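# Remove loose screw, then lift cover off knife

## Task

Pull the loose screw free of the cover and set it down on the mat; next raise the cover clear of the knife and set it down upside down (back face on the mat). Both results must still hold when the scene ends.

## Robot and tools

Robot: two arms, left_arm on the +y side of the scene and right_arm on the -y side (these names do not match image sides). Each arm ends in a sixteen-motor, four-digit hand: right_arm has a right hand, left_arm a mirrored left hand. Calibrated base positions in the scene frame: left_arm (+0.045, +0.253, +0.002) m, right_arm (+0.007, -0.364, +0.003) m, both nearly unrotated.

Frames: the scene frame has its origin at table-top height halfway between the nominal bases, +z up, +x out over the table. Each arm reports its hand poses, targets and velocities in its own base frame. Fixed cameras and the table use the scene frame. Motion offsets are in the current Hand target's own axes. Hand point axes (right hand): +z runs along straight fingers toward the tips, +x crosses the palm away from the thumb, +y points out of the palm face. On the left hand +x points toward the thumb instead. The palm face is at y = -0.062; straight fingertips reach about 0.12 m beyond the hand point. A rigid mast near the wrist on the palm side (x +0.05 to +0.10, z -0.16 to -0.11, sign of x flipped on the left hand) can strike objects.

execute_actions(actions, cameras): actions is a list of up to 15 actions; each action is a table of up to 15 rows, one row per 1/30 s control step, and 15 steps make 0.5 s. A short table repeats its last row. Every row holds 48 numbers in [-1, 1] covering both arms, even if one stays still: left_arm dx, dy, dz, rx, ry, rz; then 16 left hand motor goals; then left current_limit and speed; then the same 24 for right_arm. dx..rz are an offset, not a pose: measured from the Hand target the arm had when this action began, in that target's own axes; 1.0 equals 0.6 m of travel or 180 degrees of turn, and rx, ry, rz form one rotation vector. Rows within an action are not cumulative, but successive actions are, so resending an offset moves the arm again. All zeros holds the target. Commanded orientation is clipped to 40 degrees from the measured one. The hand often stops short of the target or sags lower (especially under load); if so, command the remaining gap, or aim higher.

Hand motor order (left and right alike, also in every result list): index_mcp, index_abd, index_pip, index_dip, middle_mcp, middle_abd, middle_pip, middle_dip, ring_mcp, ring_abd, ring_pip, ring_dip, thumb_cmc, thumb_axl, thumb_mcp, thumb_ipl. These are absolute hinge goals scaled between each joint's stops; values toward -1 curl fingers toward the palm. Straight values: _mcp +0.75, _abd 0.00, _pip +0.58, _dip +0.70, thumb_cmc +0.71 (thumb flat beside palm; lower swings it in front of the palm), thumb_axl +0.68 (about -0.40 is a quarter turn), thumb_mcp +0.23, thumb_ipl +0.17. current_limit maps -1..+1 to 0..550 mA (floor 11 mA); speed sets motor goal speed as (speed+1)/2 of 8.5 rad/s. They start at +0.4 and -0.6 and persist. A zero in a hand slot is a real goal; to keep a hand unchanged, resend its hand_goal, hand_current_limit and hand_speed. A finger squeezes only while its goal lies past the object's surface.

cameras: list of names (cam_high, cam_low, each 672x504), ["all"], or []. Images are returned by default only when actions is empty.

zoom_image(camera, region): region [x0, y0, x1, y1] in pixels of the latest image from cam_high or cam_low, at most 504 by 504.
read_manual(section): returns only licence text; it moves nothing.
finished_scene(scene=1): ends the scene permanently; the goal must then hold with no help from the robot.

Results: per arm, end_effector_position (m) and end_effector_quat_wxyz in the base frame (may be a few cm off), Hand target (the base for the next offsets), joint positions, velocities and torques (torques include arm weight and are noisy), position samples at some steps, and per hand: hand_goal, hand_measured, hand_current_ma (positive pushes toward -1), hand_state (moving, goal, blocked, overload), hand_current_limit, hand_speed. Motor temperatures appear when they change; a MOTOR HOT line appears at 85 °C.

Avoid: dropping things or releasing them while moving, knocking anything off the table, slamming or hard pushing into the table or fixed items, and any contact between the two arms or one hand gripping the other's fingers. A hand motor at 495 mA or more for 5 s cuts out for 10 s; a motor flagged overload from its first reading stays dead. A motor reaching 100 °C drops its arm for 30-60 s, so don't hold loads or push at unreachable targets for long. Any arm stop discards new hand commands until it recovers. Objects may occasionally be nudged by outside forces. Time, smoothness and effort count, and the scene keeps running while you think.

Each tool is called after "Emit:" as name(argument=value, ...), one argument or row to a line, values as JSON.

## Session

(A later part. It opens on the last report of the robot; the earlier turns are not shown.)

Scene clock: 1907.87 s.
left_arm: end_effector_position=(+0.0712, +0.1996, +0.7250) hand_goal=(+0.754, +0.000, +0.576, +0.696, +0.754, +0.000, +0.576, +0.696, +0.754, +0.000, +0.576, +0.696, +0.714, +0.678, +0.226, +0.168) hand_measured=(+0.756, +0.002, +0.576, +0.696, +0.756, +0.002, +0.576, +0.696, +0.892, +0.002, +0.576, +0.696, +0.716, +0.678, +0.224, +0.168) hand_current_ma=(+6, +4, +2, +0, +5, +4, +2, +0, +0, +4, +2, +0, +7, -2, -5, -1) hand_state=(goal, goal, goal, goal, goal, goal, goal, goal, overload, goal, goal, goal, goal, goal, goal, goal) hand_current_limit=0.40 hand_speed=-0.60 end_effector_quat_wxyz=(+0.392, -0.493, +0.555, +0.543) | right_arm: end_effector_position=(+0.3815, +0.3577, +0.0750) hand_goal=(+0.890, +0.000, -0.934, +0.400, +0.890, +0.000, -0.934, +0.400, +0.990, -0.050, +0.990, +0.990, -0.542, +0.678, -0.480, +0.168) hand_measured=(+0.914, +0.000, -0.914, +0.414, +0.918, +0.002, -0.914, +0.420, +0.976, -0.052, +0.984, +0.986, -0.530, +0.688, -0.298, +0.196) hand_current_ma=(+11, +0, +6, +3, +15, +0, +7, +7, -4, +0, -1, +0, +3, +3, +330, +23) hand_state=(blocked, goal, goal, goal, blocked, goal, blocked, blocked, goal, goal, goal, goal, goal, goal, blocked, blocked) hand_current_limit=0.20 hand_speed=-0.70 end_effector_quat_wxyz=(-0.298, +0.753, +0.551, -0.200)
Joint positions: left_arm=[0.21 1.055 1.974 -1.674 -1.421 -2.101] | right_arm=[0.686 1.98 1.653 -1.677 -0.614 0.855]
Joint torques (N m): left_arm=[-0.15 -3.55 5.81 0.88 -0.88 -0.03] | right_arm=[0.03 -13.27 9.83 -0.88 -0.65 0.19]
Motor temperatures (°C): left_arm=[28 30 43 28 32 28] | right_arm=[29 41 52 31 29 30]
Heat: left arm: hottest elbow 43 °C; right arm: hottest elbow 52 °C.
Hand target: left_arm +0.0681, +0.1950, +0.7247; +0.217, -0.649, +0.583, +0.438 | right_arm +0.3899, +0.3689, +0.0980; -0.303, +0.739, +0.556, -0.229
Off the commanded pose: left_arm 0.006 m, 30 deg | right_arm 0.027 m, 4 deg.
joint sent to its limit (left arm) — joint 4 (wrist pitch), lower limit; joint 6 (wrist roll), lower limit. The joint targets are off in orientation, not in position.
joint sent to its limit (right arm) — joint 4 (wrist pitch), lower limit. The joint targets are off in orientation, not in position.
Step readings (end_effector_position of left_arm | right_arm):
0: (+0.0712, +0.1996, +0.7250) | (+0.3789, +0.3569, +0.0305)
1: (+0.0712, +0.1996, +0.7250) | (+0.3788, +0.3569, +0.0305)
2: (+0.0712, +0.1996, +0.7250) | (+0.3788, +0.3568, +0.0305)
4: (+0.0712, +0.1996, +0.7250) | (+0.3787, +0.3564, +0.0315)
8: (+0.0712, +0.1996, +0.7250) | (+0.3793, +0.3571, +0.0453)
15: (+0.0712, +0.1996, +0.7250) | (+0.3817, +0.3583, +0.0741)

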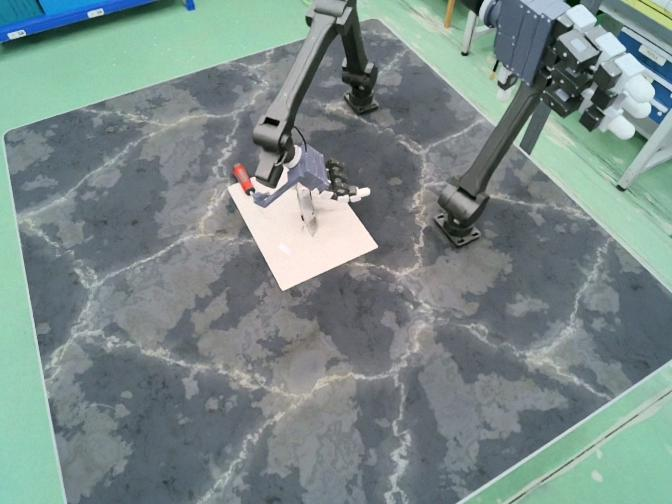

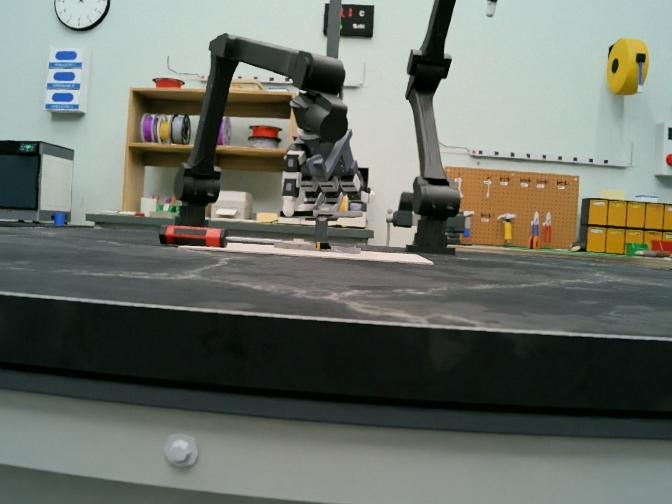

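Emit:
execute_actions(
  actions=[
    [[0,0,0,0,0,0,0.754,0,0.576,0.696,0.754,0,0.576,0.696,0.754,0,0.576,0.696,0.714,0.678,0.226,0.168,0.4,-0.6,-0.018,-0.024,0.005,0,0,0,0.89,0,-0.934,0.4,0.89,0,-0.934,0.4,0.99,-0.05,0.99,0.99,-0.543,0.677,-0.48,0.168,0.2,-0.7],[0,0,0,0,0,0,0.754,0,0.576,0.696,0.754,0,0.576,0.696,0.754,0,0.576,0.696,0.714,0.678,0.226,0.168,0.4,-0.6,-0.036,-0.049,0.009,0,0,0,0.89,0,-0.934,0.4,0.89,0,-0.934,0.4,0.99,-0.05,0.99,0.99,-0.543,0.677,-0.48,0.168,0.2,-0.7],[0,0,0,0,0,0,0.754,0,0.576,0.696,0.754,0,0.576,0.696,0.754,0,0.576,0.696,0.714,0.678,0.226,0.168,0.4,-0.6,-0.053,-0.073,0.014,0,0,0,0.89,0,-0.934,0.4,0.89,0,-0.934,0.4,0.99,-0.05,0.99,0.99,-0.543,0.677,-0.48,0.168,0.2,-0.7]],
    [[0,0,0,0,0,0,0.754,0,0.576,0.696,0.754,0,0.576,0.696,0.754,0,0.576,0.696,0.714,0.678,0.226,0.168,0.4,-0.6,-0.018,-0.024,0.005,0,0,0,0.89,0,-0.934,0.4,0.89,0,-0.934,0.4,0.99,-0.05,0.99,0.99,-0.543,0.677,-0.48,0.168,0.2,-0.7],[0,0,0,0,0,0,0.754,0,0.576,0.696,0.754,0,0.576,0.696,0.754,0,0.576,0.696,0.714,0.678,0.226,0.168,0.4,-0.6,-0.036,-0.049,0.009,0,0,0,0.89,0,-0.934,0.4,0.89,0,-0.934,0.4,0.99,-0.05,0.99,0.99,-0.543,0.677,-0.48,0.168,0.2,-0.7],[0,0,0,0,0,0,0.754,0,0.576,0.696,0.754,0,0.576,0.696,0.754,0,0.576,0.696,0.714,0.678,0.226,0.168,0.4,-0.6,-0.053,-0.073,0.014,0,0,0,0.89,0,-0.934,0.4,0.89,0,-0.934,0.4,0.99,-0.05,0.99,0.99,-0.543,0.677,-0.48,0.168,0.2,-0.7]],
  ],
  cameras=["all"],
)

Emit:
zoom_image(
  camera="cam_low",
  region=[238, 135, 358, 255],
)

Emit:
zoom_image(
  camera="cam_high",
  region=[270, 150, 360, 240],
)

Scene clock: 1950.07 s.
left_arm: end_effector_position=(+0.0712, +0.1996, +0.7250) hand_goal=(+0.754, +0.000, +0.576, +0.696, +0.754, +0.000, +0.576, +0.696, +0.754, +0.000, +0.576, +0.696, +0.714, +0.678, +0.226, +0.168) hand_measured=(+0.756, +0.002, +0.576, +0.696, +0.756, +0.002, +0.576, +0.696, +0.892, +0.002, +0.576, +0.696, +0.716, +0.678, +0.224, +0.168) hand_current_ma=(+6, +4, +2, +0, +5, +4, +2, +0, +0, +4, +2, +0, +7, -2, -5, -1) hand_state=(goal, goal, goal, goal, goal, goal, goal, goal, overload, goal, goal, goal, goal, goal, goal, goal) hand_current_limit=0.40 hand_speed=-0.60 end_effector_quat_wxyz=(+0.392, -0.493, +0.555, +0.543) | right_arm: end_effector_position=(+0.3067, +0.3315, +0.1384) hand_goal=(+0.890, +0.000, -0.934, +0.400, +0.890, +0.000, -0.934, +0.400, +0.990, -0.050, +0.990, +0.990, -0.542, +0.678, -0.480, +0.168) hand_measured=(+0.914, +0.000, -0.914, +0.414, +0.918, +0.002, -0.914, +0.420, +0.976, -0.052, +0.984, +0.986, -0.530, +0.688, -0.298, +0.196) hand_current_ma=(+11, +0, +6, +3, +14, +0, +7, +7, -4, +0, -1, +0, +3, +3, +330, +23) hand_state=(blocked, goal, goal, goal, blocked, goal, blocked, blocked, goal, goal, goal, goal, goal, goal, blocked, blocked) hand_current_limit=0.20 hand_speed=-0.70 end_effector_quat_wxyz=(-0.299, +0.750, +0.559, -0.189)
Joint positions: left_arm=[0.21 1.055 1.974 -1.674 -1.421 -2.101] | right_arm=[0.742 1.72 1.455 -1.68 -0.633 0.908]
Joint torques (N m): left_arm=[-0.32 -2.96 5.6 0.84 -0.83 -0.09] | right_arm=[-0.26 -10.93 6.41 -0.66 -0.81 0.17]
Heat: left arm: hottest elbow 43 °C; right arm: hottest elbow 52 °C.
Hand target: left_arm +0.0681, +0.1950, +0.7247; +0.217, -0.649, +0.583, +0.438 | right_arm +0.3012, +0.3282, +0.1476; -0.303, +0.739, +0.556, -0.228
Off the commanded pose: left_arm 0.006 m, 30 deg | right_arm 0.011 m, 5 deg.
joint sent to its limit (left arm) — joint 4 (wrist pitch), lower limit; joint 6 (wrist roll), lower limit. The joint targets are off in orientation, not in position.
joint sent to its limit (right arm) — joint 4 (wrist pitch), lower limit. The joint targets are off in orientation, not in position.
Step readings (end_effector_position of left_arm | right_arm):
0: (+0.0712, +0.1996, +0.7250) | (+0.3814, +0.3577, +0.0750)
1: (+0.0712, +0.1996, +0.7250) | (+0.3814, +0.3577, +0.0750)
2: (+0.0712, +0.1996, +0.7250) | (+0.3814, +0.3577, +0.0752)
4: (+0.0712, +0.1996, +0.7250) | (+0.3798, +0.3574, +0.0765)
8: (+0.0712, +0.1996, +0.7250) | (+0.3636, +0.3507, +0.0883)
15: (+0.0712, +0.1996, +0.7250) | (+0.3529, +0.3536, +0.1142)
16: (+0.0712, +0.1996, +0.7250) | (+0.3524, +0.3537, +0.1151)
17: (+0.0712, +0.1996, +0.7250) | (+0.3511, +0.3528, +0.1153)
19: (+0.0712, +0.1996, +0.7250) | (+0.3430, +0.3478, +0.1140)
23: (+0.0712, +0.1996, +0.7250) | (+0.3201, +0.3326, +0.1170)
30: (+0.0712, +0.1996, +0.7250) | (+0.3088, +0.3334, +0.1381)

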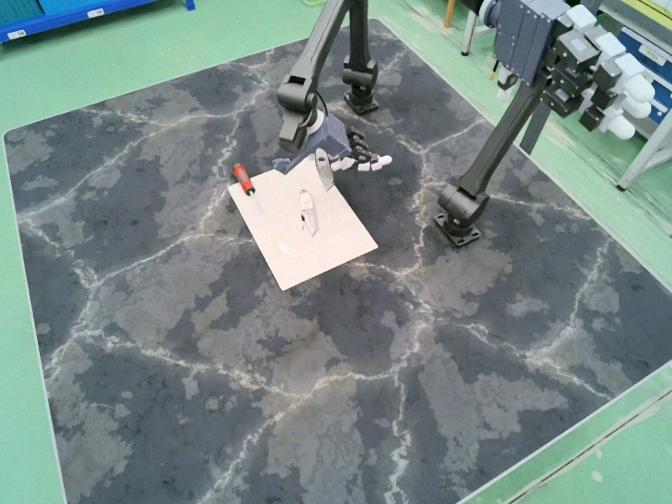

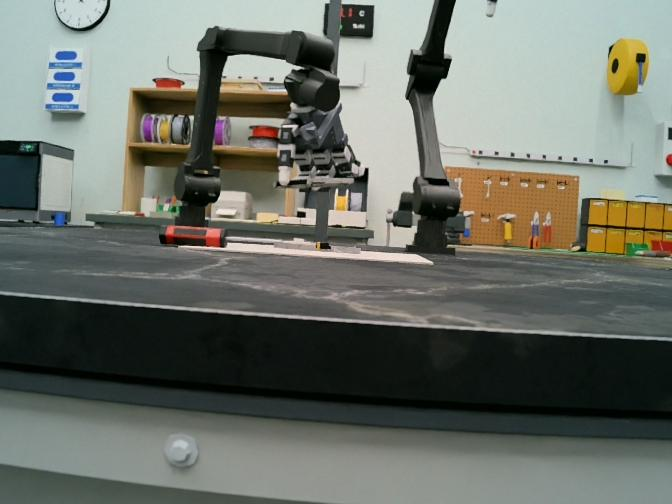

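Scaled by 4.200 from the camera's 672x504 image, which has a finer 960x720 frame.

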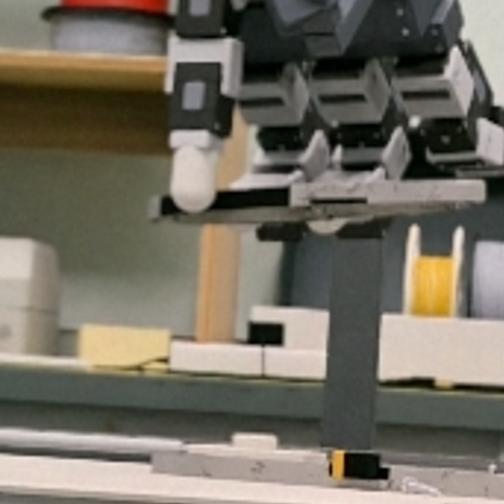

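Scaled by 5.600 from the camera's 672x504 image, which has a finer 960x720 frame.

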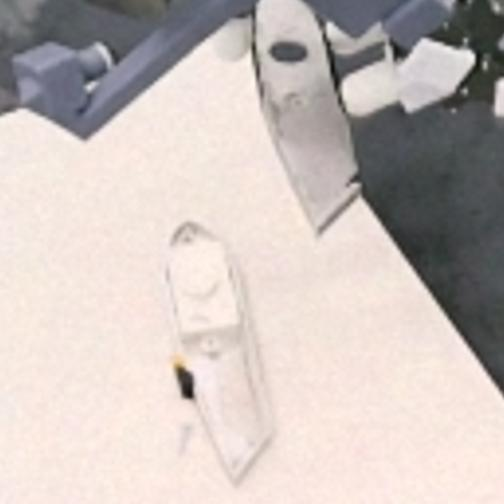

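Emit:
execute_actions(
  actions=[
    [[0,0,0,0,0,0,0.754,0,0.576,0.696,0.754,0,0.576,0.696,0.754,0,0.576,0.696,0.714,0.678,0.226,0.168,0.4,-0.6,0,0,0,0,0,0,0.865,0,-0.945,0.37,0.99,0,-0.8,0.4,0.99,-0.05,0.99,0.99,-0.543,0.677,-0.48,0.168,0.25,-0.8]],
    [[0,0,0,0,0,0,0.754,0,0.576,0.696,0.754,0,0.576,0.696,0.754,0,0.576,0.696,0.714,0.678,0.226,0.168,0.4,-0.6,0,0,0,0,0,0,0.865,0,-0.945,0.37,0.99,0,-0.3,0.6,0.99,-0.05,0.99,0.99,-0.543,0.677,-0.48,0.168,0.25,-0.8]],
  ],
  cameras=["all"],
)

Emit:
zoom_image(
  camera="cam_low",
  region=[238, 135, 358, 255],
)

Emit:
zoom_image(
  camera="cam_high",
  region=[270, 150, 360, 240],
)

Scene clock: 1969.43 s.
left_arm: end_effector_position=(+0.0712, +0.1996, +0.7250) hand_goal=(+0.754, +0.000, +0.576, +0.696, +0.754, +0.000, +0.576, +0.696, +0.754, +0.000, +0.576, +0.696, +0.714, +0.678, +0.226, +0.168) hand_measured=(+0.756, +0.002, +0.576, +0.696, +0.756, +0.002, +0.576, +0.696, +0.892, +0.002, +0.576, +0.696, +0.716, +0.678, +0.224, +0.168) hand_current_ma=(+6, +4, +2, +0, +5, +4, +2, +0, +0, +4, +2, +0, +7, -2, -5, -1) hand_state=(goal, goal, goal, goal, goal, goal, goal, goal, overload, goal, goal, goal, goal, goal, goal, goal) hand_current_limit=0.40 hand_speed=-0.60 end_effector_quat_wxyz=(+0.392, -0.493, +0.555, +0.543) | right_arm: end_effector_position=(+0.3063, +0.3311, +0.1385) hand_goal=(+0.866, +0.000, -0.944, +0.370, +0.990, +0.000, -0.300, +0.600, +0.990, -0.050, +0.990, +0.990, -0.542, +0.678, -0.480, +0.168) hand_measured=(+0.914, +0.000, -0.906, +0.402, +0.976, +0.002, -0.302, +0.598, +0.976, -0.052, +0.984, +0.986, -0.548, +0.672, -0.308, +0.196) hand_current_ma=(+42, +0, +22, +16, -4, +0, +0, +0, -4, +0, -1, +0, -1, -1, +344, +23) hand_state=(blocked, goal, blocked, blocked, goal, goal, goal, goal, goal, goal, goal, goal, goal, goal, blocked, blocked) hand_current_limit=0.25 hand_speed=-0.80 end_effector_quat_wxyz=(-0.299, +0.751, +0.558, -0.190)
Joint positions: left_arm=[0.21 1.055 1.974 -1.674 -1.421 -2.101] | right_arm=[0.742 1.72 1.455 -1.681 -0.634 0.911]
Joint torques (N m): left_arm=[-0.73 -2.49 5.64 0.73 -0.88 -0.01] | right_arm=[-0.38 -10.99 6.38 -0.64 -0.83 0.17]
Heat: left arm: hottest elbow 43 °C; right arm: hottest elbow 49 °C.
Hand target: left_arm +0.0681, +0.1950, +0.7247; +0.217, -0.649, +0.583, +0.438 | right_arm +0.3011, +0.3282, +0.1476; -0.303, +0.739, +0.556, -0.228
Off the commanded pose: left_arm 0.006 m, 30 deg | right_arm 0.011 m, 5 deg.
joint sent to its limit (left arm) — joint 4 (wrist pitch), lower limit; joint 6 (wrist roll), lower limit. The joint targets are off in orientation, not in position.
joint sent to its limit (right arm) — joint 4 (wrist pitch), lower limit. The joint targets are off in orientation, not in position.
Step readings (end_effector_position of left_arm | right_arm):
0: (+0.0712, +0.1996, +0.7250) | (+0.3067, +0.3315, +0.1384)
1: (+0.0712, +0.1996, +0.7250) | (+0.3067, +0.3315, +0.1384)
2: (+0.0712, +0.1996, +0.7250) | (+0.3067, +0.3315, +0.1384)
4: (+0.0712, +0.1996, +0.7250) | (+0.3067, +0.3315, +0.1384)
8: (+0.0712, +0.1996, +0.7250) | (+0.3064, +0.3312, +0.1385)
15: (+0.0712, +0.1996, +0.7250) | (+0.3063, +0.3311, +0.1385)
16: (+0.0712, +0.1996, +0.7250) | (+0.3063, +0.3311, +0.1385)
17: (+0.0712, +0.1996, +0.7250) | (+0.3063, +0.3311, +0.1385)
19: (+0.0712, +0.1996, +0.7250) | (+0.3063, +0.3311, +0.1385)
23: (+0.0712, +0.1996, +0.7250) | (+0.3063, +0.3311, +0.1385)
30: (+0.0712, +0.1996, +0.7250) | (+0.3063, +0.3311, +0.1385)

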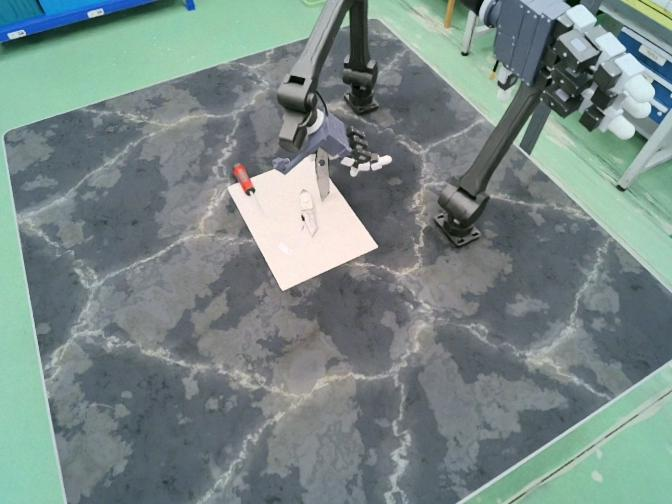

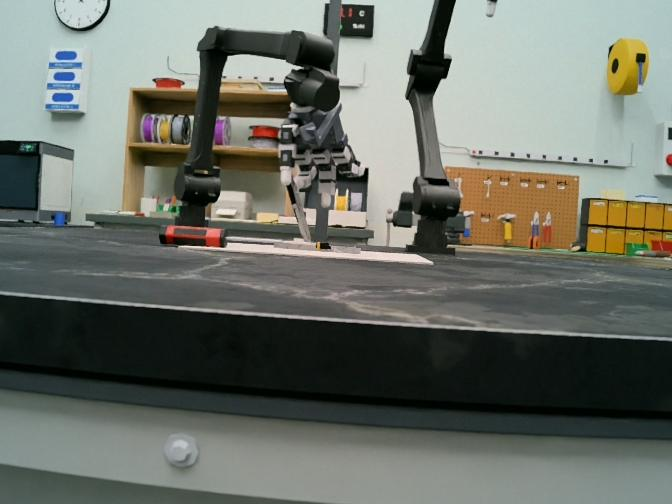

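Scaled by 4.200 from the camera's 672x504 image, which has a finer 960x720 frame.

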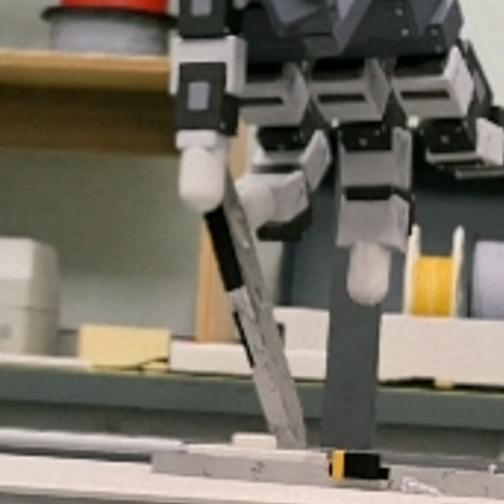

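Scaled by 5.600 from the camera's 672x504 image, which has a finer 960x720 frame.

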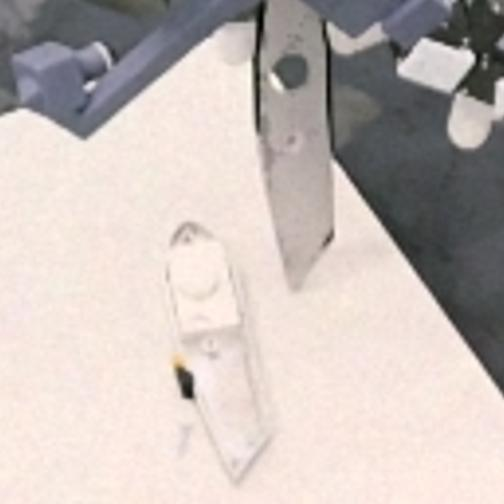

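Emit:
execute_actions(
  actions=[
    [[0,0,0,0,0,0,0.754,0,0.576,0.696,0.754,0,0.576,0.696,0.754,0,0.576,0.696,0.714,0.678,0.226,0.168,0.4,-0.6,0,-0.006,-0.006,0,0,0,0.865,0,-0.945,0.37,0.99,0,0.3,0.8,0.99,-0.05,0.99,0.99,-0.543,0.677,-0.48,0.168,0.25,-0.8],[0,0,0,0,0,0,0.754,0,0.576,0.696,0.754,0,0.576,0.696,0.754,0,0.576,0.696,0.714,0.678,0.226,0.168,0.4,-0.6,-0.018,-0.016,-0.008,0,0,0,0.865,0,-0.945,0.37,0.99,0,0.3,0.8,0.99,-0.05,0.99,0.99,-0.543,0.677,-0.48,0.168,0.25,-0.8],[0,0,0,0,0,0,0.754,0,0.576,0.696,0.754,0,0.576,0.696,0.754,0,0.576,0.696,0.714,0.678,0.226,0.168,0.4,-0.6,-0.036,-0.025,-0.004,0,0,0,0.865,0,-0.945,0.37,0.99,0,0.3,0.8,0.99,-0.05,0.99,0.99,-0.543,0.677,-0.48,0.168,0.25,-0.8],[0,0,0,0,0,0,0.754,0,0.576,0.696,0.754,0,0.576,0.696,0.754,0,0.576,0.696,0.714,0.678,0.226,0.168,0.4,-0.6,-0.054,-0.033,0,0,0,0,0.865,0,-0.945,0.37,0.99,0,0.3,0.8,0.99,-0.05,0.99,0.99,-0.543,0.677,-0.48,0.168,0.25,-0.8],[0,0,0,0,0,0,0.754,0,0.576,0.696,0.754,0,0.576,0.696,0.754,0,0.576,0.696,0.714,0.678,0.226,0.168,0.4,-0.6,-0.0703,-0.0395,0.0042,0,0,0,0.865,0,-0.945,0.37,0.99,0,0.3,0.8,0.99,-0.05,0.99,0.99,-0.543,0.677,-0.48,0.168,0.25,-0.8]],
  ],
  cameras=["all"],
)

Emit:
zoom_image(
  camera="cam_low",
  region=[228, 135, 348, 255],
)

Emit:
zoom_image(
  camera="cam_high",
  region=[270, 140, 360, 230],
)

Scene clock: 2002.40 s.
left_arm: end_effector_position=(+0.0712, +0.1996, +0.7250) hand_goal=(+0.754, +0.000, +0.576, +0.696, +0.754, +0.000, +0.576, +0.696, +0.754, +0.000, +0.576, +0.696, +0.714, +0.678, +0.226, +0.168) hand_measured=(+0.756, +0.002, +0.576, +0.696, +0.756, +0.002, +0.576, +0.696, +0.892, +0.002, +0.576, +0.696, +0.716, +0.678, +0.224, +0.168) hand_current_ma=(+6, +4, +2, +0, +5, +4, +2, +0, +0, +4, +2, +0, +7, -2, -5, -1) hand_state=(goal, goal, goal, goal, goal, goal, goal, goal, overload, goal, goal, goal, goal, goal, goal, goal) hand_current_limit=0.40 hand_speed=-0.60 end_effector_quat_wxyz=(+0.392, -0.493, +0.555, +0.543) | right_arm: end_effector_position=(+0.2733, +0.2996, +0.1546) hand_goal=(+0.866, +0.000, -0.944, +0.370, +0.990, +0.000, +0.300, +0.800, +0.990, -0.050, +0.990, +0.990, -0.542, +0.678, -0.480, +0.168) hand_measured=(+0.914, +0.000, -0.904, +0.402, +0.976, +0.002, +0.294, +0.796, +0.976, -0.052, +0.984, +0.986, -0.550, +0.672, -0.312, +0.196) hand_current_ma=(+42, +0, +25, +16, -4, +0, -1, +0, -4, +0, -1, +0, -1, -1, +344, +23) hand_state=(blocked, goal, blocked, blocked, goal, goal, goal, goal, goal, goal, goal, goal, goal, goal, blocked, blocked) hand_current_limit=0.25 hand_speed=-0.80 end_effector_quat_wxyz=(-0.297, +0.751, +0.560, -0.185)
Joint positions: left_arm=[0.21 1.055 1.974 -1.674 -1.421 -2.101] | right_arm=[0.742 1.588 1.332 -1.681 -0.629 0.911]
Joint torques (N m): left_arm=[-0.79 -3.72 5.7 0.92 -0.9 -0.01] | right_arm=[-1.38 -9.11 6.39 -0.64 -0.68 0.15]
Motor temperatures (°C): left_arm=[28 29 43 28 32 28] | right_arm=[29 40 47 31 29 30]
Heat: left arm: hottest elbow 43 °C; right arm: hottest elbow 47 °C.
Hand target: left_arm +0.0681, +0.1950, +0.7247; +0.217, -0.649, +0.583, +0.438 | right_arm +0.2716, +0.2928, +0.1624; -0.303, +0.739, +0.556, -0.229
Off the commanded pose: left_arm 0.006 m, 30 deg | right_arm 0.011 m, 5 deg.
joint sent to its limit (left arm) — joint 4 (wrist pitch), lower limit; joint 6 (wrist roll), lower limit. The joint targets are off in orientation, not in position.
joint sent to its limit (right arm) — joint 4 (wrist pitch), lower limit. The joint targets are off in orientation, not in position.
Step readings (end_effector_position of left_arm | right_arm):
0: (+0.0712, +0.1996, +0.7250) | (+0.3063, +0.3311, +0.1385)
1: (+0.0712, +0.1996, +0.7250) | (+0.3063, +0.3311, +0.1385)
2: (+0.0712, +0.1996, +0.7250) | (+0.3063, +0.3311, +0.1385)
4: (+0.0712, +0.1996, +0.7250) | (+0.3044, +0.3293, +0.1384)
8: (+0.0712, +0.1996, +0.7250) | (+0.2863, +0.3122, +0.1389)
15: (+0.0712, +0.1996, +0.7250) | (+0.2749, +0.3014, +0.1544)

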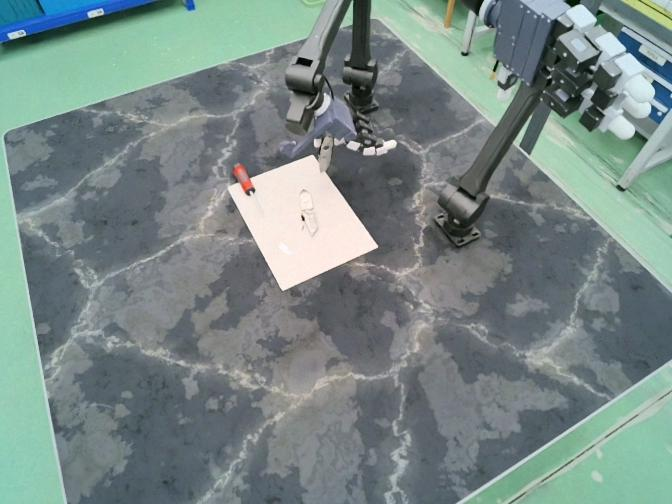

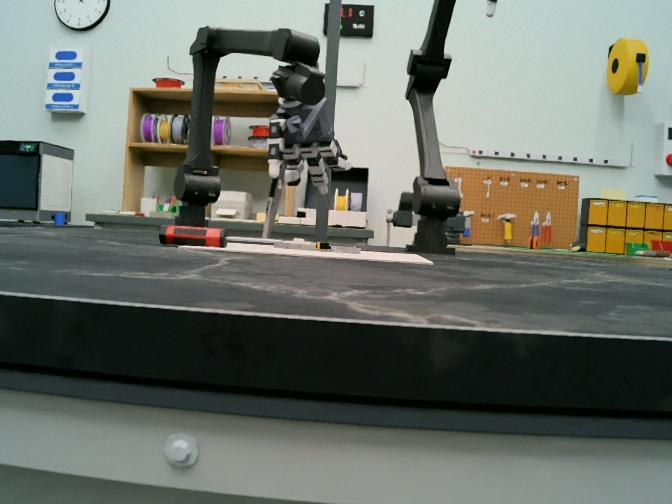

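Scaled by 4.200 from the camera's 672x504 image, which has a finer 960x720 frame.

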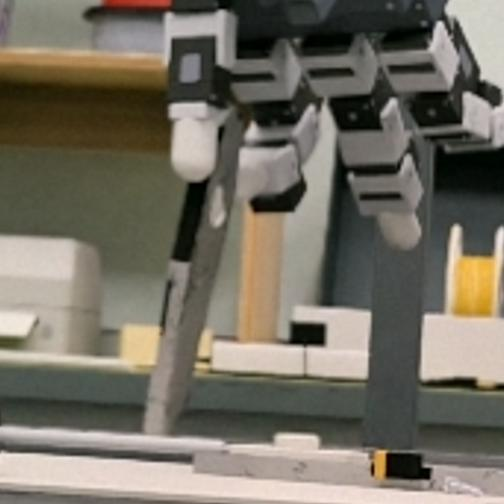

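Scaled by 5.600 from the camera's 672x504 image, which has a finer 960x720 frame.

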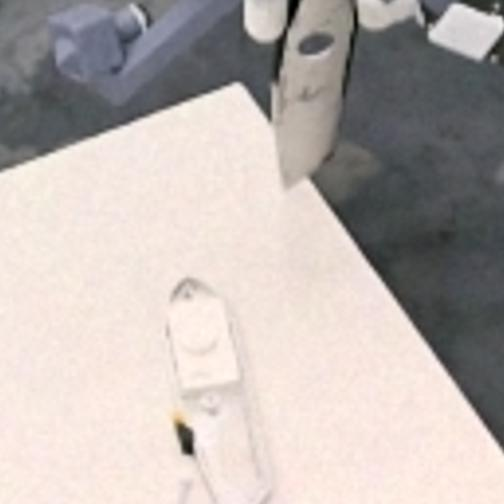

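Emit:
execute_actions(
  actions=[
    [[0,0,0,0,0,0,0.754,0,0.576,0.696,0.754,0,0.576,0.696,0.754,0,0.576,0.696,0.714,0.678,0.226,0.168,0.4,-0.6,0,0.008,0.008,0,0,0,0.865,0,-0.945,0.37,0.99,0,0.99,0.99,0.99,-0.05,0.99,0.99,-0.543,0.677,-0.48,0.168,0.25,-0.8],[0,0,0,0,0,0,0.754,0,0.576,0.696,0.754,0,0.576,0.696,0.754,0,0.576,0.696,0.714,0.678,0.226,0.168,0.4,-0.6,0,0.016,0.016,0,0,0,0.865,0,-0.945,0.37,0.99,0,0.99,0.99,0.99,-0.05,0.99,0.99,-0.543,0.677,-0.48,0.168,0.25,-0.8],[0,0,0,0,0,0,0.754,0,0.576,0.696,0.754,0,0.576,0.696,0.754,0,0.576,0.696,0.714,0.678,0.226,0.168,0.4,-0.6,0,0.02,0.02,0,0,0,0.865,0,-0.945,0.37,0.99,0,0.99,0.99,0.99,-0.05,0.99,0.99,-0.543,0.677,-0.48,0.168,0.25,-0.8]],
  ],
  cameras=["all"],
)

Emit:
zoom_image(
  camera="cam_low",
  region=[228, 135, 348, 255],
)

Emit:
zoom_image(
  camera="cam_high",
  region=[270, 140, 360, 230],
)

Scene clock: 2027.50 s.
left_arm: end_effector_position=(+0.0712, +0.1996, +0.7250) hand_goal=(+0.754, +0.000, +0.576, +0.696, +0.754, +0.000, +0.576, +0.696, +0.754, +0.000, +0.576, +0.696, +0.714, +0.678, +0.226, +0.168) hand_measured=(+0.756, +0.002, +0.576, +0.696, +0.756, +0.002, +0.576, +0.696, +0.892, +0.002, +0.576, +0.696, +0.716, +0.678, +0.224, +0.168) hand_current_ma=(+6, +4, +2, +0, +5, +4, +2, +0, +0, +4, +2, +0, +7, -2, -5, -1) hand_state=(goal, goal, goal, goal, goal, goal, goal, goal, overload, goal, goal, goal, goal, goal, goal, goal) hand_current_limit=0.40 hand_speed=-0.60 end_effector_quat_wxyz=(+0.392, -0.493, +0.555, +0.543) | right_arm: end_effector_position=(+0.2716, +0.2967, +0.1500) hand_goal=(+0.866, +0.000, -0.944, +0.370, +0.990, +0.000, +0.990, +0.990, +0.990, -0.050, +0.990, +0.990, -0.542, +0.678, -0.480, +0.168) hand_measured=(+0.914, +0.000, -0.904, +0.402, +0.976, +0.002, +0.982, +0.986, +0.976, -0.052, +0.984, +0.986, -0.550, +0.672, -0.312, +0.196) hand_current_ma=(+42, +0, +25, +16, -4, +0, -1, +0, -4, +0, -1, +0, -1, -1, +344, +23) hand_state=(blocked, goal, blocked, blocked, goal, goal, goal, goal, goal, goal, goal, goal, goal, goal, blocked, blocked) hand_current_limit=0.25 hand_speed=-0.80 end_effector_quat_wxyz=(-0.297, +0.752, +0.557, -0.191)
Joint positions: left_arm=[0.21 1.055 1.974 -1.674 -1.421 -2.101] | right_arm=[0.739 1.592 1.323 -1.681 -0.629 0.911]
Joint torques (N m): left_arm=[-1.08 -2.61 5.6 0.8 -0.89 -0.07] | right_arm=[-1.44 -6.77 6.31 -0.64 -0.8 -0.15]
Heat: left arm: hottest elbow 43 °C; right arm: hottest elbow 46 °C.
Hand target: left_arm +0.0681, +0.1950, +0.7247; +0.217, -0.649, +0.583, +0.438 | right_arm +0.2716, +0.2927, +0.1455; -0.303, +0.739, +0.556, -0.229
Off the commanded pose: left_arm 0.006 m, 30 deg | right_arm 0.006 m, 5 deg.
joint sent to its limit (left arm) — joint 4 (wrist pitch), lower limit; joint 6 (wrist roll), lower limit. The joint targets are off in orientation, not in position.
joint sent to its limit (right arm) — joint 4 (wrist pitch), lower limit. The joint targets are off in orientation, not in position.
Step readings (end_effector_position of left_arm | right_arm):
0: (+0.0712, +0.1996, +0.7250) | (+0.2733, +0.2996, +0.1546)
1: (+0.0712, +0.1996, +0.7250) | (+0.2733, +0.2996, +0.1546)
2: (+0.0712, +0.1996, +0.7250) | (+0.2733, +0.2996, +0.1546)
4: (+0.0712, +0.1996, +0.7250) | (+0.2732, +0.2994, +0.1544)
8: (+0.0712, +0.1996, +0.7250) | (+0.2719, +0.2971, +0.1522)
15: (+0.0712, +0.1996, +0.7250) | (+0.2716, +0.2966, +0.1502)

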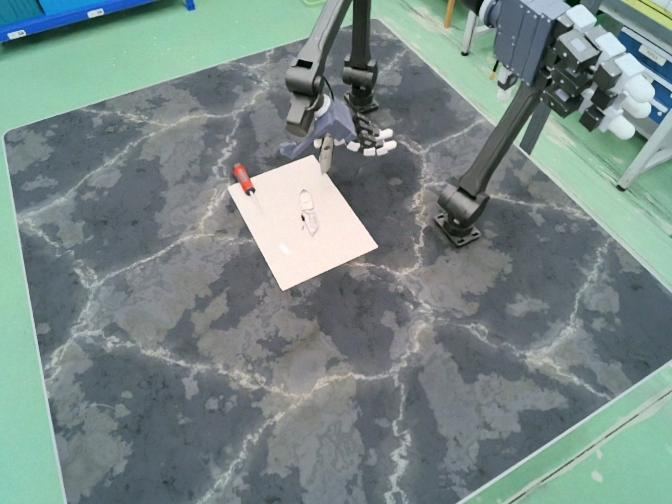

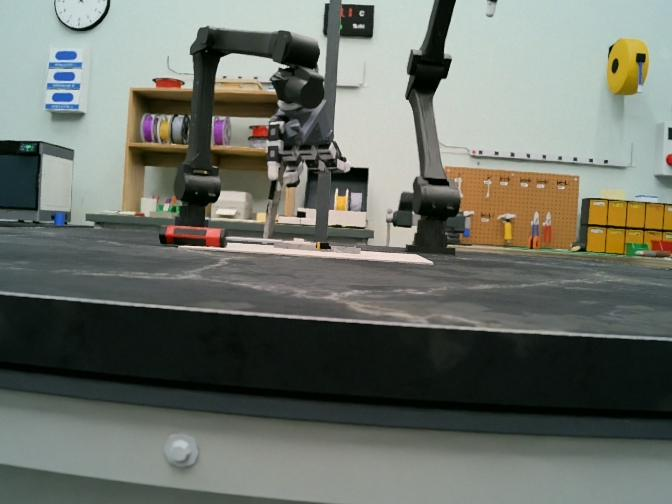

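Scaled by 4.200 from the camera's 672x504 image, which has a finer 960x720 frame.

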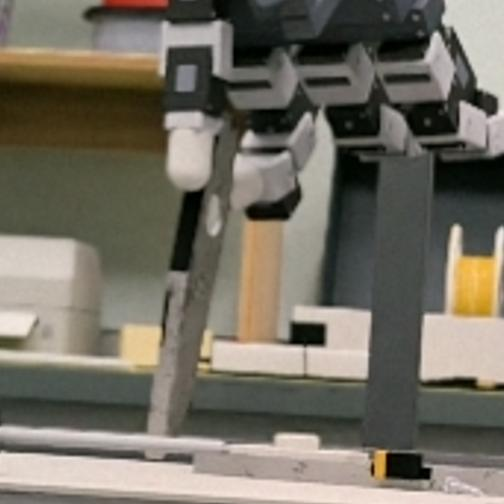

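Scaled by 5.600 from the camera's 672x504 image, which has a finer 960x720 frame.

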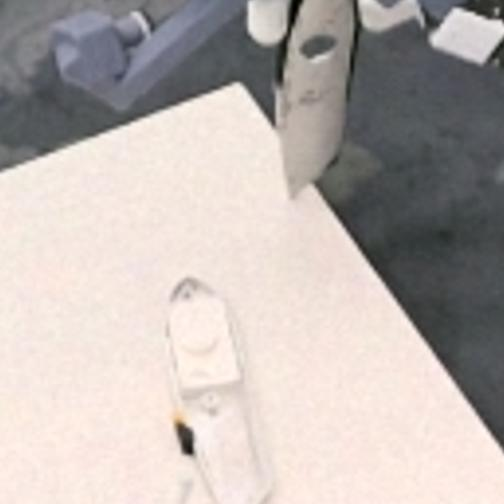

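Emit:
execute_actions(
  actions=[
    [[0,0,0,0,0,0,0.754,0,0.576,0.696,0.754,0,0.576,0.696,0.754,0,0.576,0.696,0.714,0.678,0.226,0.168,0.4,-0.6,0.003,0.007,-0.007,0,0,0,0.865,0,-0.945,0.37,0.99,0,0.99,0.99,0.99,-0.05,0.99,0.99,-0.543,0.677,-0.48,0.168,0.25,-0.8],[0,0,0,0,0,0,0.754,0,0.576,0.696,0.754,0,0.576,0.696,0.754,0,0.576,0.696,0.714,0.678,0.226,0.168,0.4,-0.6,0.006,0.014,-0.014,0,0,0,0.865,0,-0.945,0.37,0.99,0,0.99,0.99,0.99,-0.05,0.99,0.99,-0.543,0.677,-0.48,0.168,0.25,-0.8],[0,0,0,0,0,0,0.754,0,0.576,0.696,0.754,0,0.576,0.696,0.754,0,0.576,0.696,0.714,0.678,0.226,0.168,0.4,-0.6,0.009,0.021,-0.021,0,0,0,0.865,0,-0.945,0.37,0.99,0,0.99,0.99,0.99,-0.05,0.99,0.99,-0.543,0.677,-0.48,0.168,0.25,-0.8],[0,0,0,0,0,0,0.754,0,0.576,0.696,0.754,0,0.576,0.696,0.754,0,0.576,0.696,0.714,0.678,0.226,0.168,0.4,-0.6,0.0121,0.0282,-0.0282,0,0,0,0.865,0,-0.945,0.37,0.99,0,0.99,0.99,0.99,-0.05,0.99,0.99,-0.543,0.677,-0.48,0.168,0.25,-0.8]],
  ],
  cameras=["all"],
)

Emit:
zoom_image(
  camera="cam_low",
  region=[228, 135, 348, 255],
)

Emit:
zoom_image(
  camera="cam_high",
  region=[270, 140, 360, 230],
)

Scene clock: 2043.97 s.
left_arm: end_effector_position=(+0.0712, +0.1996, +0.7250) hand_goal=(+0.754, +0.000, +0.576, +0.696, +0.754, +0.000, +0.576, +0.696, +0.754, +0.000, +0.576, +0.696, +0.714, +0.678, +0.226, +0.168) hand_measured=(+0.756, +0.002, +0.576, +0.696, +0.756, +0.002, +0.576, +0.696, +0.892, +0.002, +0.576, +0.696, +0.716, +0.678, +0.224, +0.168) hand_current_ma=(+6, +4, +2, +0, +5, +4, +2, +0, +0, +4, +2, +0, +7, -2, -5, -1) hand_state=(goal, goal, goal, goal, goal, goal, goal, goal, overload, goal, goal, goal, goal, goal, goal, goal) hand_current_limit=0.40 hand_speed=-0.60 end_effector_quat_wxyz=(+0.392, -0.493, +0.555, +0.543) | right_arm: end_effector_position=(+0.2822, +0.2854, +0.1462) hand_goal=(+0.866, +0.000, -0.944, +0.370, +0.990, +0.000, +0.990, +0.990, +0.990, -0.050, +0.990, +0.990, -0.542, +0.678, -0.480, +0.168) hand_measured=(+0.916, +0.000, -0.914, +0.368, +0.976, +0.002, +0.982, +0.986, +0.976, -0.052, +0.984, +0.986, -0.554, +0.670, -0.312, +0.204) hand_current_ma=(+44, +0, +14, +0, -4, +0, -1, +0, -4, +0, -1, +0, -3, -2, +344, +37) hand_state=(blocked, goal, blocked, goal, goal, goal, goal, goal, goal, goal, goal, goal, goal, goal, blocked, blocked) hand_current_limit=0.25 hand_speed=-0.80 end_effector_quat_wxyz=(-0.295, +0.761, +0.544, -0.194)
Joint positions: left_arm=[0.21 1.055 1.974 -1.674 -1.421 -2.101] | right_arm=[0.705 1.604 1.325 -1.689 -0.619 0.906]
Joint torques (N m): left_arm=[-0.67 -2.73 5.75 1.05 -0.89 -0.07] | right_arm=[-1.32 -5.48 9.28 -0.39 -0.45 -0.28]
Heat: left arm: hottest elbow 43 °C; right arm: hottest elbow 47 °C.
Hand target: left_arm +0.0681, +0.1950, +0.7247; +0.217, -0.649, +0.583, +0.438 | right_arm +0.2966, +0.2932, +0.1456; -0.303, +0.739, +0.556, -0.229
Off the commanded pose: left_arm 0.006 m, 30 deg | right_arm 0.016 m, 5 deg.
joint sent to its limit (left arm) — joint 4 (wrist pitch), lower limit; joint 6 (wrist roll), lower limit. The joint targets are off in orientation, not in position.
joint sent to its limit (right arm) — joint 4 (wrist pitch), lower limit. The joint targets are off in orientation, not in position.
Step readings (end_effector_position of left_arm | right_arm):
0: (+0.0712, +0.1996, +0.7250) | (+0.2716, +0.2967, +0.1500)
1: (+0.0712, +0.1996, +0.7250) | (+0.2716, +0.2967, +0.1500)
2: (+0.0712, +0.1996, +0.7250) | (+0.2717, +0.2966, +0.1499)
4: (+0.0712, +0.1996, +0.7250) | (+0.2728, +0.2958, +0.1489)
8: (+0.0712, +0.1996, +0.7250) | (+0.2779, +0.2904, +0.1464)
15: (+0.0712, +0.1996, +0.7250) | (+0.2821, +0.2856, +0.1462)

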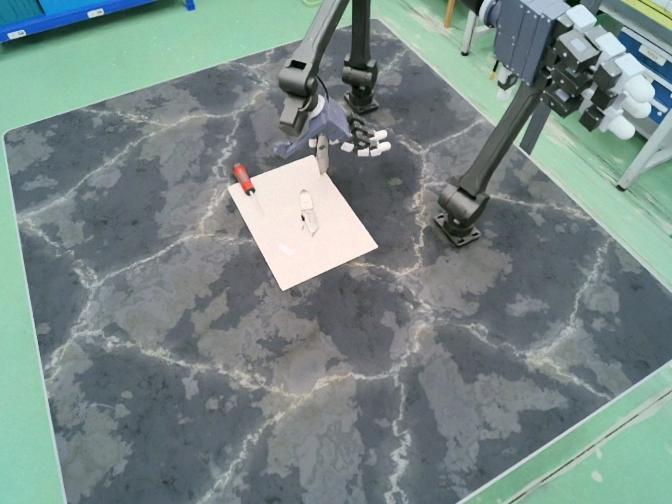

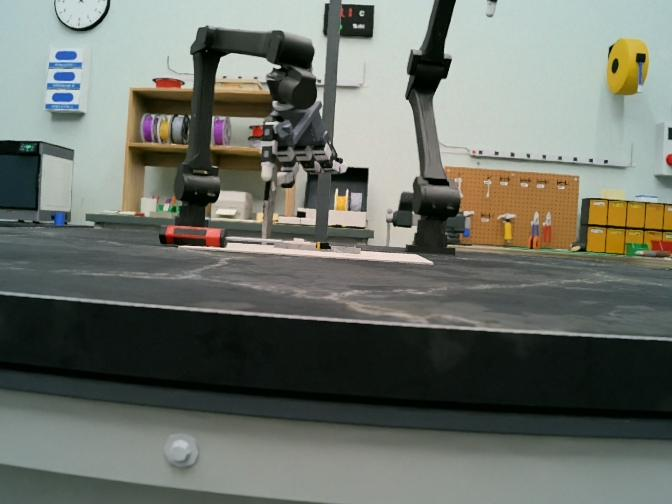

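Scaled by 4.200 from the camera's 672x504 image, which has a finer 960x720 frame.

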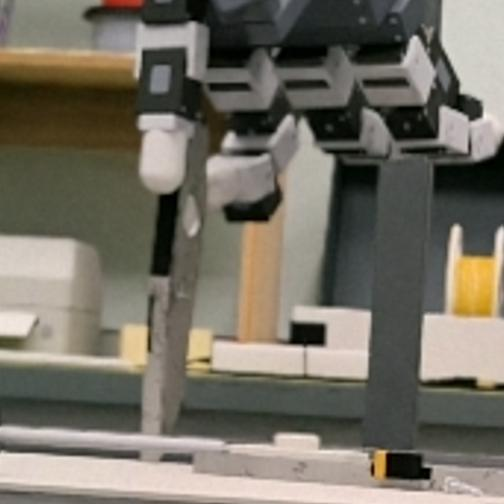

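Scaled by 5.600 from the camera's 672x504 image, which has a finer 960x720 frame.

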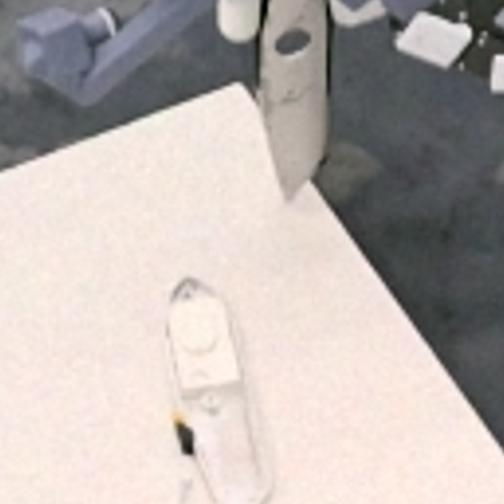

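Emit:
execute_actions(
  actions=[
    [[0,0,0,0,0,0,0.754,0,0.576,0.696,0.754,0,0.576,0.696,0.754,0,0.576,0.696,0.714,0.678,0.226,0.168,0.4,-0.6,0.0,-0.012,-0.012,0,0,0,0.865,0,-0.945,0.37,0.99,0,0.99,0.99,0.99,-0.05,0.99,0.99,-0.543,0.677,-0.48,0.168,0.25,-0.8],[0,0,0,0,0,0,0.754,0,0.576,0.696,0.754,0,0.576,0.696,0.754,0,0.576,0.696,0.714,0.678,0.226,0.168,0.4,-0.6,0.0,-0.02,-0.02,0,0,0,0.865,0,-0.945,0.37,0.99,0,0.99,0.99,0.99,-0.05,0.99,0.99,-0.543,0.677,-0.48,0.168,0.25,-0.8]],
  ],
  cameras=["all"],
)

Emit:
zoom_image(
  camera="cam_low",
  region=[228, 135, 348, 255],
)

Emit:
zoom_image(
  camera="cam_high",
  region=[270, 140, 360, 230],
)

Scene clock: 2060.53 s.
left_arm: end_effector_position=(+0.0712, +0.1996, +0.7250) hand_goal=(+0.754, +0.000, +0.576, +0.696, +0.754, +0.000, +0.576, +0.696, +0.754, +0.000, +0.576, +0.696, +0.714, +0.678, +0.226, +0.168) hand_measured=(+0.756, +0.002, +0.576, +0.696, +0.756, +0.002, +0.576, +0.696, +0.892, +0.002, +0.576, +0.696, +0.716, +0.678, +0.224, +0.168) hand_current_ma=(+6, +4, +2, +0, +5, +4, +2, +0, +0, +4, +2, +0, +7, -2, -5, -1) hand_state=(goal, goal, goal, goal, goal, goal, goal, goal, overload, goal, goal, goal, goal, goal, goal, goal) hand_current_limit=0.40 hand_speed=-0.60 end_effector_quat_wxyz=(+0.392, -0.493, +0.555, +0.543) | right_arm: end_effector_position=(+0.2833, +0.2859, +0.1465) hand_goal=(+0.866, +0.000, -0.944, +0.370, +0.990, +0.000, +0.990, +0.990, +0.990, -0.050, +0.990, +0.990, -0.542, +0.678, -0.480, +0.168) hand_measured=(+0.916, +0.000, -0.916, +0.368, +0.976, +0.002, +0.982, +0.986, +0.976, -0.052, +0.984, +0.986, -0.554, +0.670, -0.312, +0.204) hand_current_ma=(+44, +0, +13, +0, -4, +0, -1, +0, -4, +0, -1, +0, -3, -2, +344, +39) hand_state=(blocked, goal, blocked, goal, goal, goal, goal, goal, goal, goal, goal, goal, goal, goal, blocked, blocked) hand_current_limit=0.25 hand_speed=-0.80 end_effector_quat_wxyz=(-0.294, +0.761, +0.545, -0.193)
Joint positions: left_arm=[0.21 1.055 1.974 -1.674 -1.421 -2.101] | right_arm=[0.705 1.606 1.328 -1.689 -0.618 0.906]
Joint torques (N m): left_arm=[-1.08 -2.2 5.48 0.76 -0.9 -0.06] | right_arm=[-0.91 -8.18 9.76 -0.42 -0.38 0.03]
Heat: left arm: hottest elbow 43 °C; right arm: hottest elbow 47 °C.
Hand target: left_arm +0.0681, +0.1950, +0.7247; +0.217, -0.649, +0.583, +0.438 | right_arm +0.2965, +0.2933, +0.1626; -0.303, +0.739, +0.556, -0.229
Off the commanded pose: left_arm 0.006 m, 30 deg | right_arm 0.022 m, 5 deg.
joint sent to its limit (left arm) — joint 4 (wrist pitch), lower limit; joint 6 (wrist roll), lower limit. The joint targets are off in orientation, not in position.
joint sent to its limit (right arm) — joint 4 (wrist pitch), lower limit. The joint targets are off in orientation, not in position.
Step readings (end_effector_position of left_arm | right_arm):
0: (+0.0712, +0.1996, +0.7250) | (+0.2828, +0.2859, +0.1462)
1: (+0.0712, +0.1996, +0.7250) | (+0.2828, +0.2859, +0.1462)
2: (+0.0712, +0.1996, +0.7250) | (+0.2828, +0.2859, +0.1462)
4: (+0.0712, +0.1996, +0.7250) | (+0.2830, +0.2860, +0.1464)
8: (+0.0712, +0.1996, +0.7250) | (+0.2832, +0.2860, +0.1465)
15: (+0.0712, +0.1996, +0.7250) | (+0.2833, +0.2859, +0.1465)

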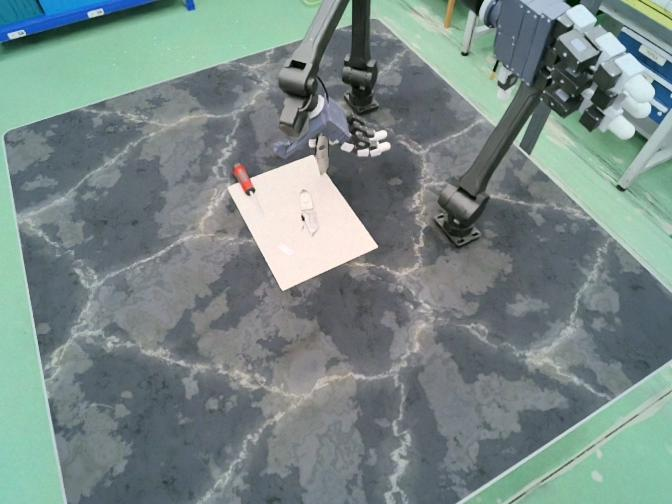

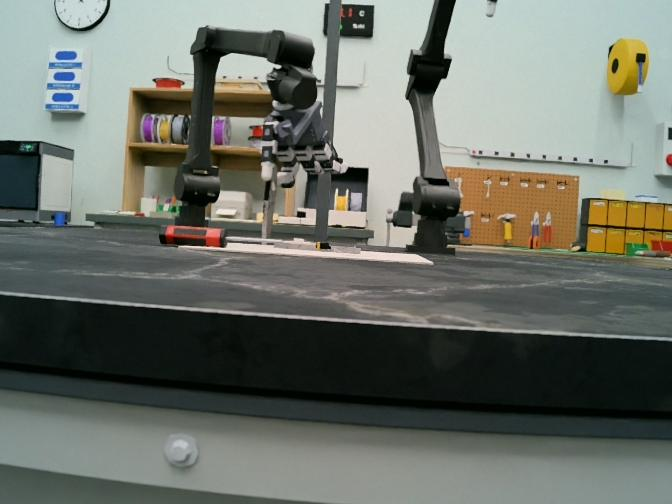

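Scaled by 4.200 from the camera's 672x504 image, which has a finer 960x720 frame.

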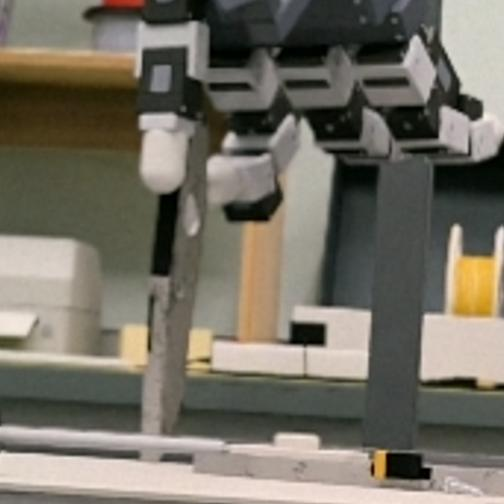

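Scaled by 5.600 from the camera's 672x504 image, which has a finer 960x720 frame.

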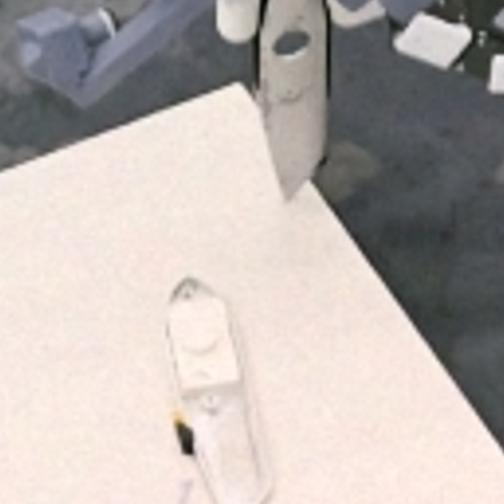

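Emit:
execute_actions(
  actions=[
    [[0,0,0,0,0,0,0.754,0,0.576,0.696,0.754,0,0.576,0.696,0.754,0,0.576,0.696,0.714,0.678,0.226,0.168,0.4,-0.6,0.01,-0.003,-0.011,0,0,0,0.865,0,-0.945,0.37,0.99,0,0.99,0.99,0.99,-0.05,0.99,0.99,-0.543,0.677,-0.48,0.168,0.25,-0.8],[0,0,0,0,0,0,0.754,0,0.576,0.696,0.754,0,0.576,0.696,0.754,0,0.576,0.696,0.714,0.678,0.226,0.168,0.4,-0.6,0.0208,-0.0063,-0.022,0,0,0,0.865,0,-0.945,0.37,0.99,0,0.99,0.99,0.99,-0.05,0.99,0.99,-0.543,0.677,-0.48,0.168,0.25,-0.8]],
  ],
  cameras=["all"],
)

Emit:
zoom_image(
  camera="cam_low",
  region=[228, 135, 348, 255],
)

Emit:
zoom_image(
  camera="cam_high",
  region=[270, 140, 360, 230],
)

Scene clock: 2073.03 s.
left_arm: end_effector_position=(+0.0712, +0.1996, +0.7250) hand_goal=(+0.754, +0.000, +0.576, +0.696, +0.754, +0.000, +0.576, +0.696, +0.754, +0.000, +0.576, +0.696, +0.714, +0.678, +0.226, +0.168) hand_measured=(+0.756, +0.002, +0.576, +0.696, +0.756, +0.002, +0.576, +0.696, +0.892, +0.002, +0.576, +0.696, +0.716, +0.678, +0.224, +0.168) hand_current_ma=(+6, +4, +2, +0, +5, +4, +2, +0, +0, +4, +2, +0, +7, -2, -5, -1) hand_state=(goal, goal, goal, goal, goal, goal, goal, goal, overload, goal, goal, goal, goal, goal, goal, goal) hand_current_limit=0.40 hand_speed=-0.60 end_effector_quat_wxyz=(+0.392, -0.493, +0.555, +0.543) | right_arm: end_effector_position=(+0.2931, +0.2922, +0.1568) hand_goal=(+0.866, +0.000, -0.944, +0.370, +0.990, +0.000, +0.990, +0.990, +0.990, -0.050, +0.990, +0.990, -0.542, +0.678, -0.480, +0.168) hand_measured=(+0.916, +0.000, -0.906, +0.386, +0.976, +0.002, +0.982, +0.986, +0.976, -0.052, +0.984, +0.986, -0.554, +0.670, -0.314, +0.204) hand_current_ma=(+44, +0, +23, +4, -4, +0, -1, +0, -4, +0, -1, +0, -3, -2, +344, +39) hand_state=(blocked, goal, blocked, goal, goal, goal, goal, goal, goal, goal, goal, goal, goal, goal, blocked, blocked) hand_current_limit=0.25 hand_speed=-0.80 end_effector_quat_wxyz=(-0.292, +0.763, +0.549, -0.178)
Joint positions: left_arm=[0.21 1.055 1.974 -1.674 -1.421 -2.101] | right_arm=[0.705 1.606 1.362 -1.689 -0.611 0.913]
Joint torques (N m): left_arm=[-0.5 -3.37 5.68 0.83 -0.9 -0.07] | right_arm=[-0.5 -7.94 10.77 -0.35 -0.69 0.21]
Heat: left arm: hottest elbow 43 °C; right arm: hottest elbow 49 °C.
Hand target: left_arm +0.0681, +0.1950, +0.7247; +0.217, -0.649, +0.583, +0.438 | right_arm +0.3063, +0.3035, +0.1746; -0.303, +0.739, +0.556, -0.229
Off the commanded pose: left_arm 0.006 m, 30 deg | right_arm 0.025 m, 7 deg.
joint sent to its limit (left arm) — joint 4 (wrist pitch), lower limit; joint 6 (wrist roll), lower limit. The joint targets are off in orientation, not in position.
joint sent to its limit (right arm) — joint 4 (wrist pitch), lower limit. The joint targets are off in orientation, not in position.
Step readings (end_effector_position of left_arm | right_arm):
0: (+0.0712, +0.1996, +0.7250) | (+0.2833, +0.2859, +0.1465)
1: (+0.0712, +0.1996, +0.7250) | (+0.2833, +0.2859, +0.1465)
2: (+0.0712, +0.1996, +0.7250) | (+0.2836, +0.2861, +0.1468)
4: (+0.0712, +0.1996, +0.7250) | (+0.2853, +0.2867, +0.1482)
8: (+0.0712, +0.1996, +0.7250) | (+0.2902, +0.2899, +0.1533)
15: (+0.0712, +0.1996, +0.7250) | (+0.2931, +0.2923, +0.1568)

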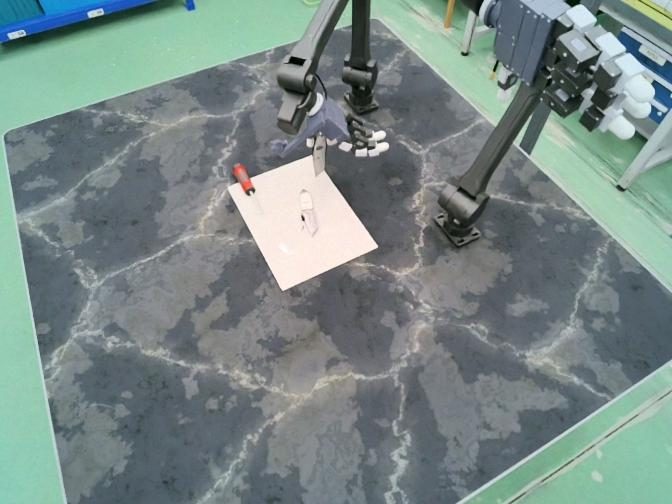

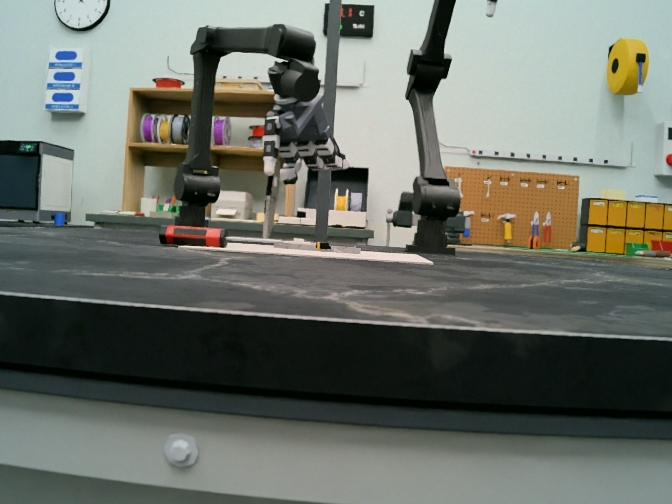

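Scaled by 4.200 from the camera's 672x504 image, which has a finer 960x720 frame.

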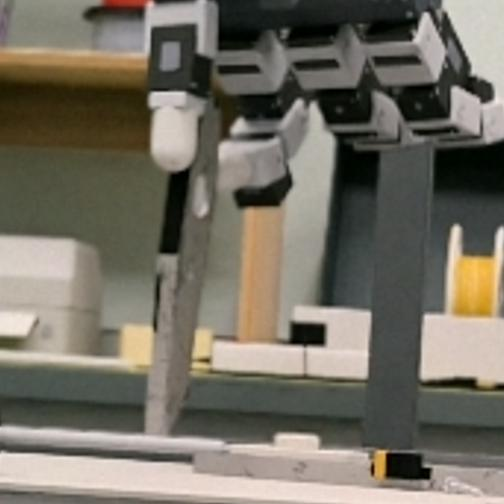

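Scaled by 5.600 from the camera's 672x504 image, which has a finer 960x720 frame.

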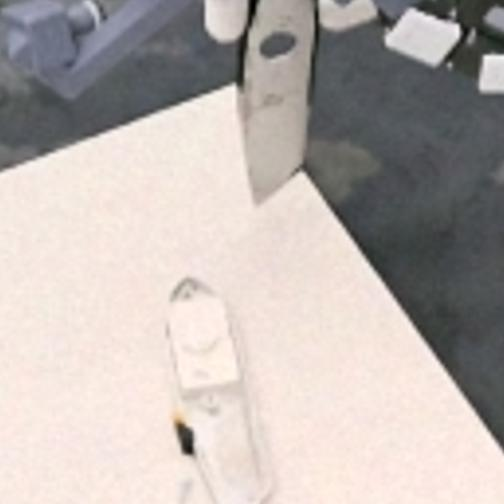

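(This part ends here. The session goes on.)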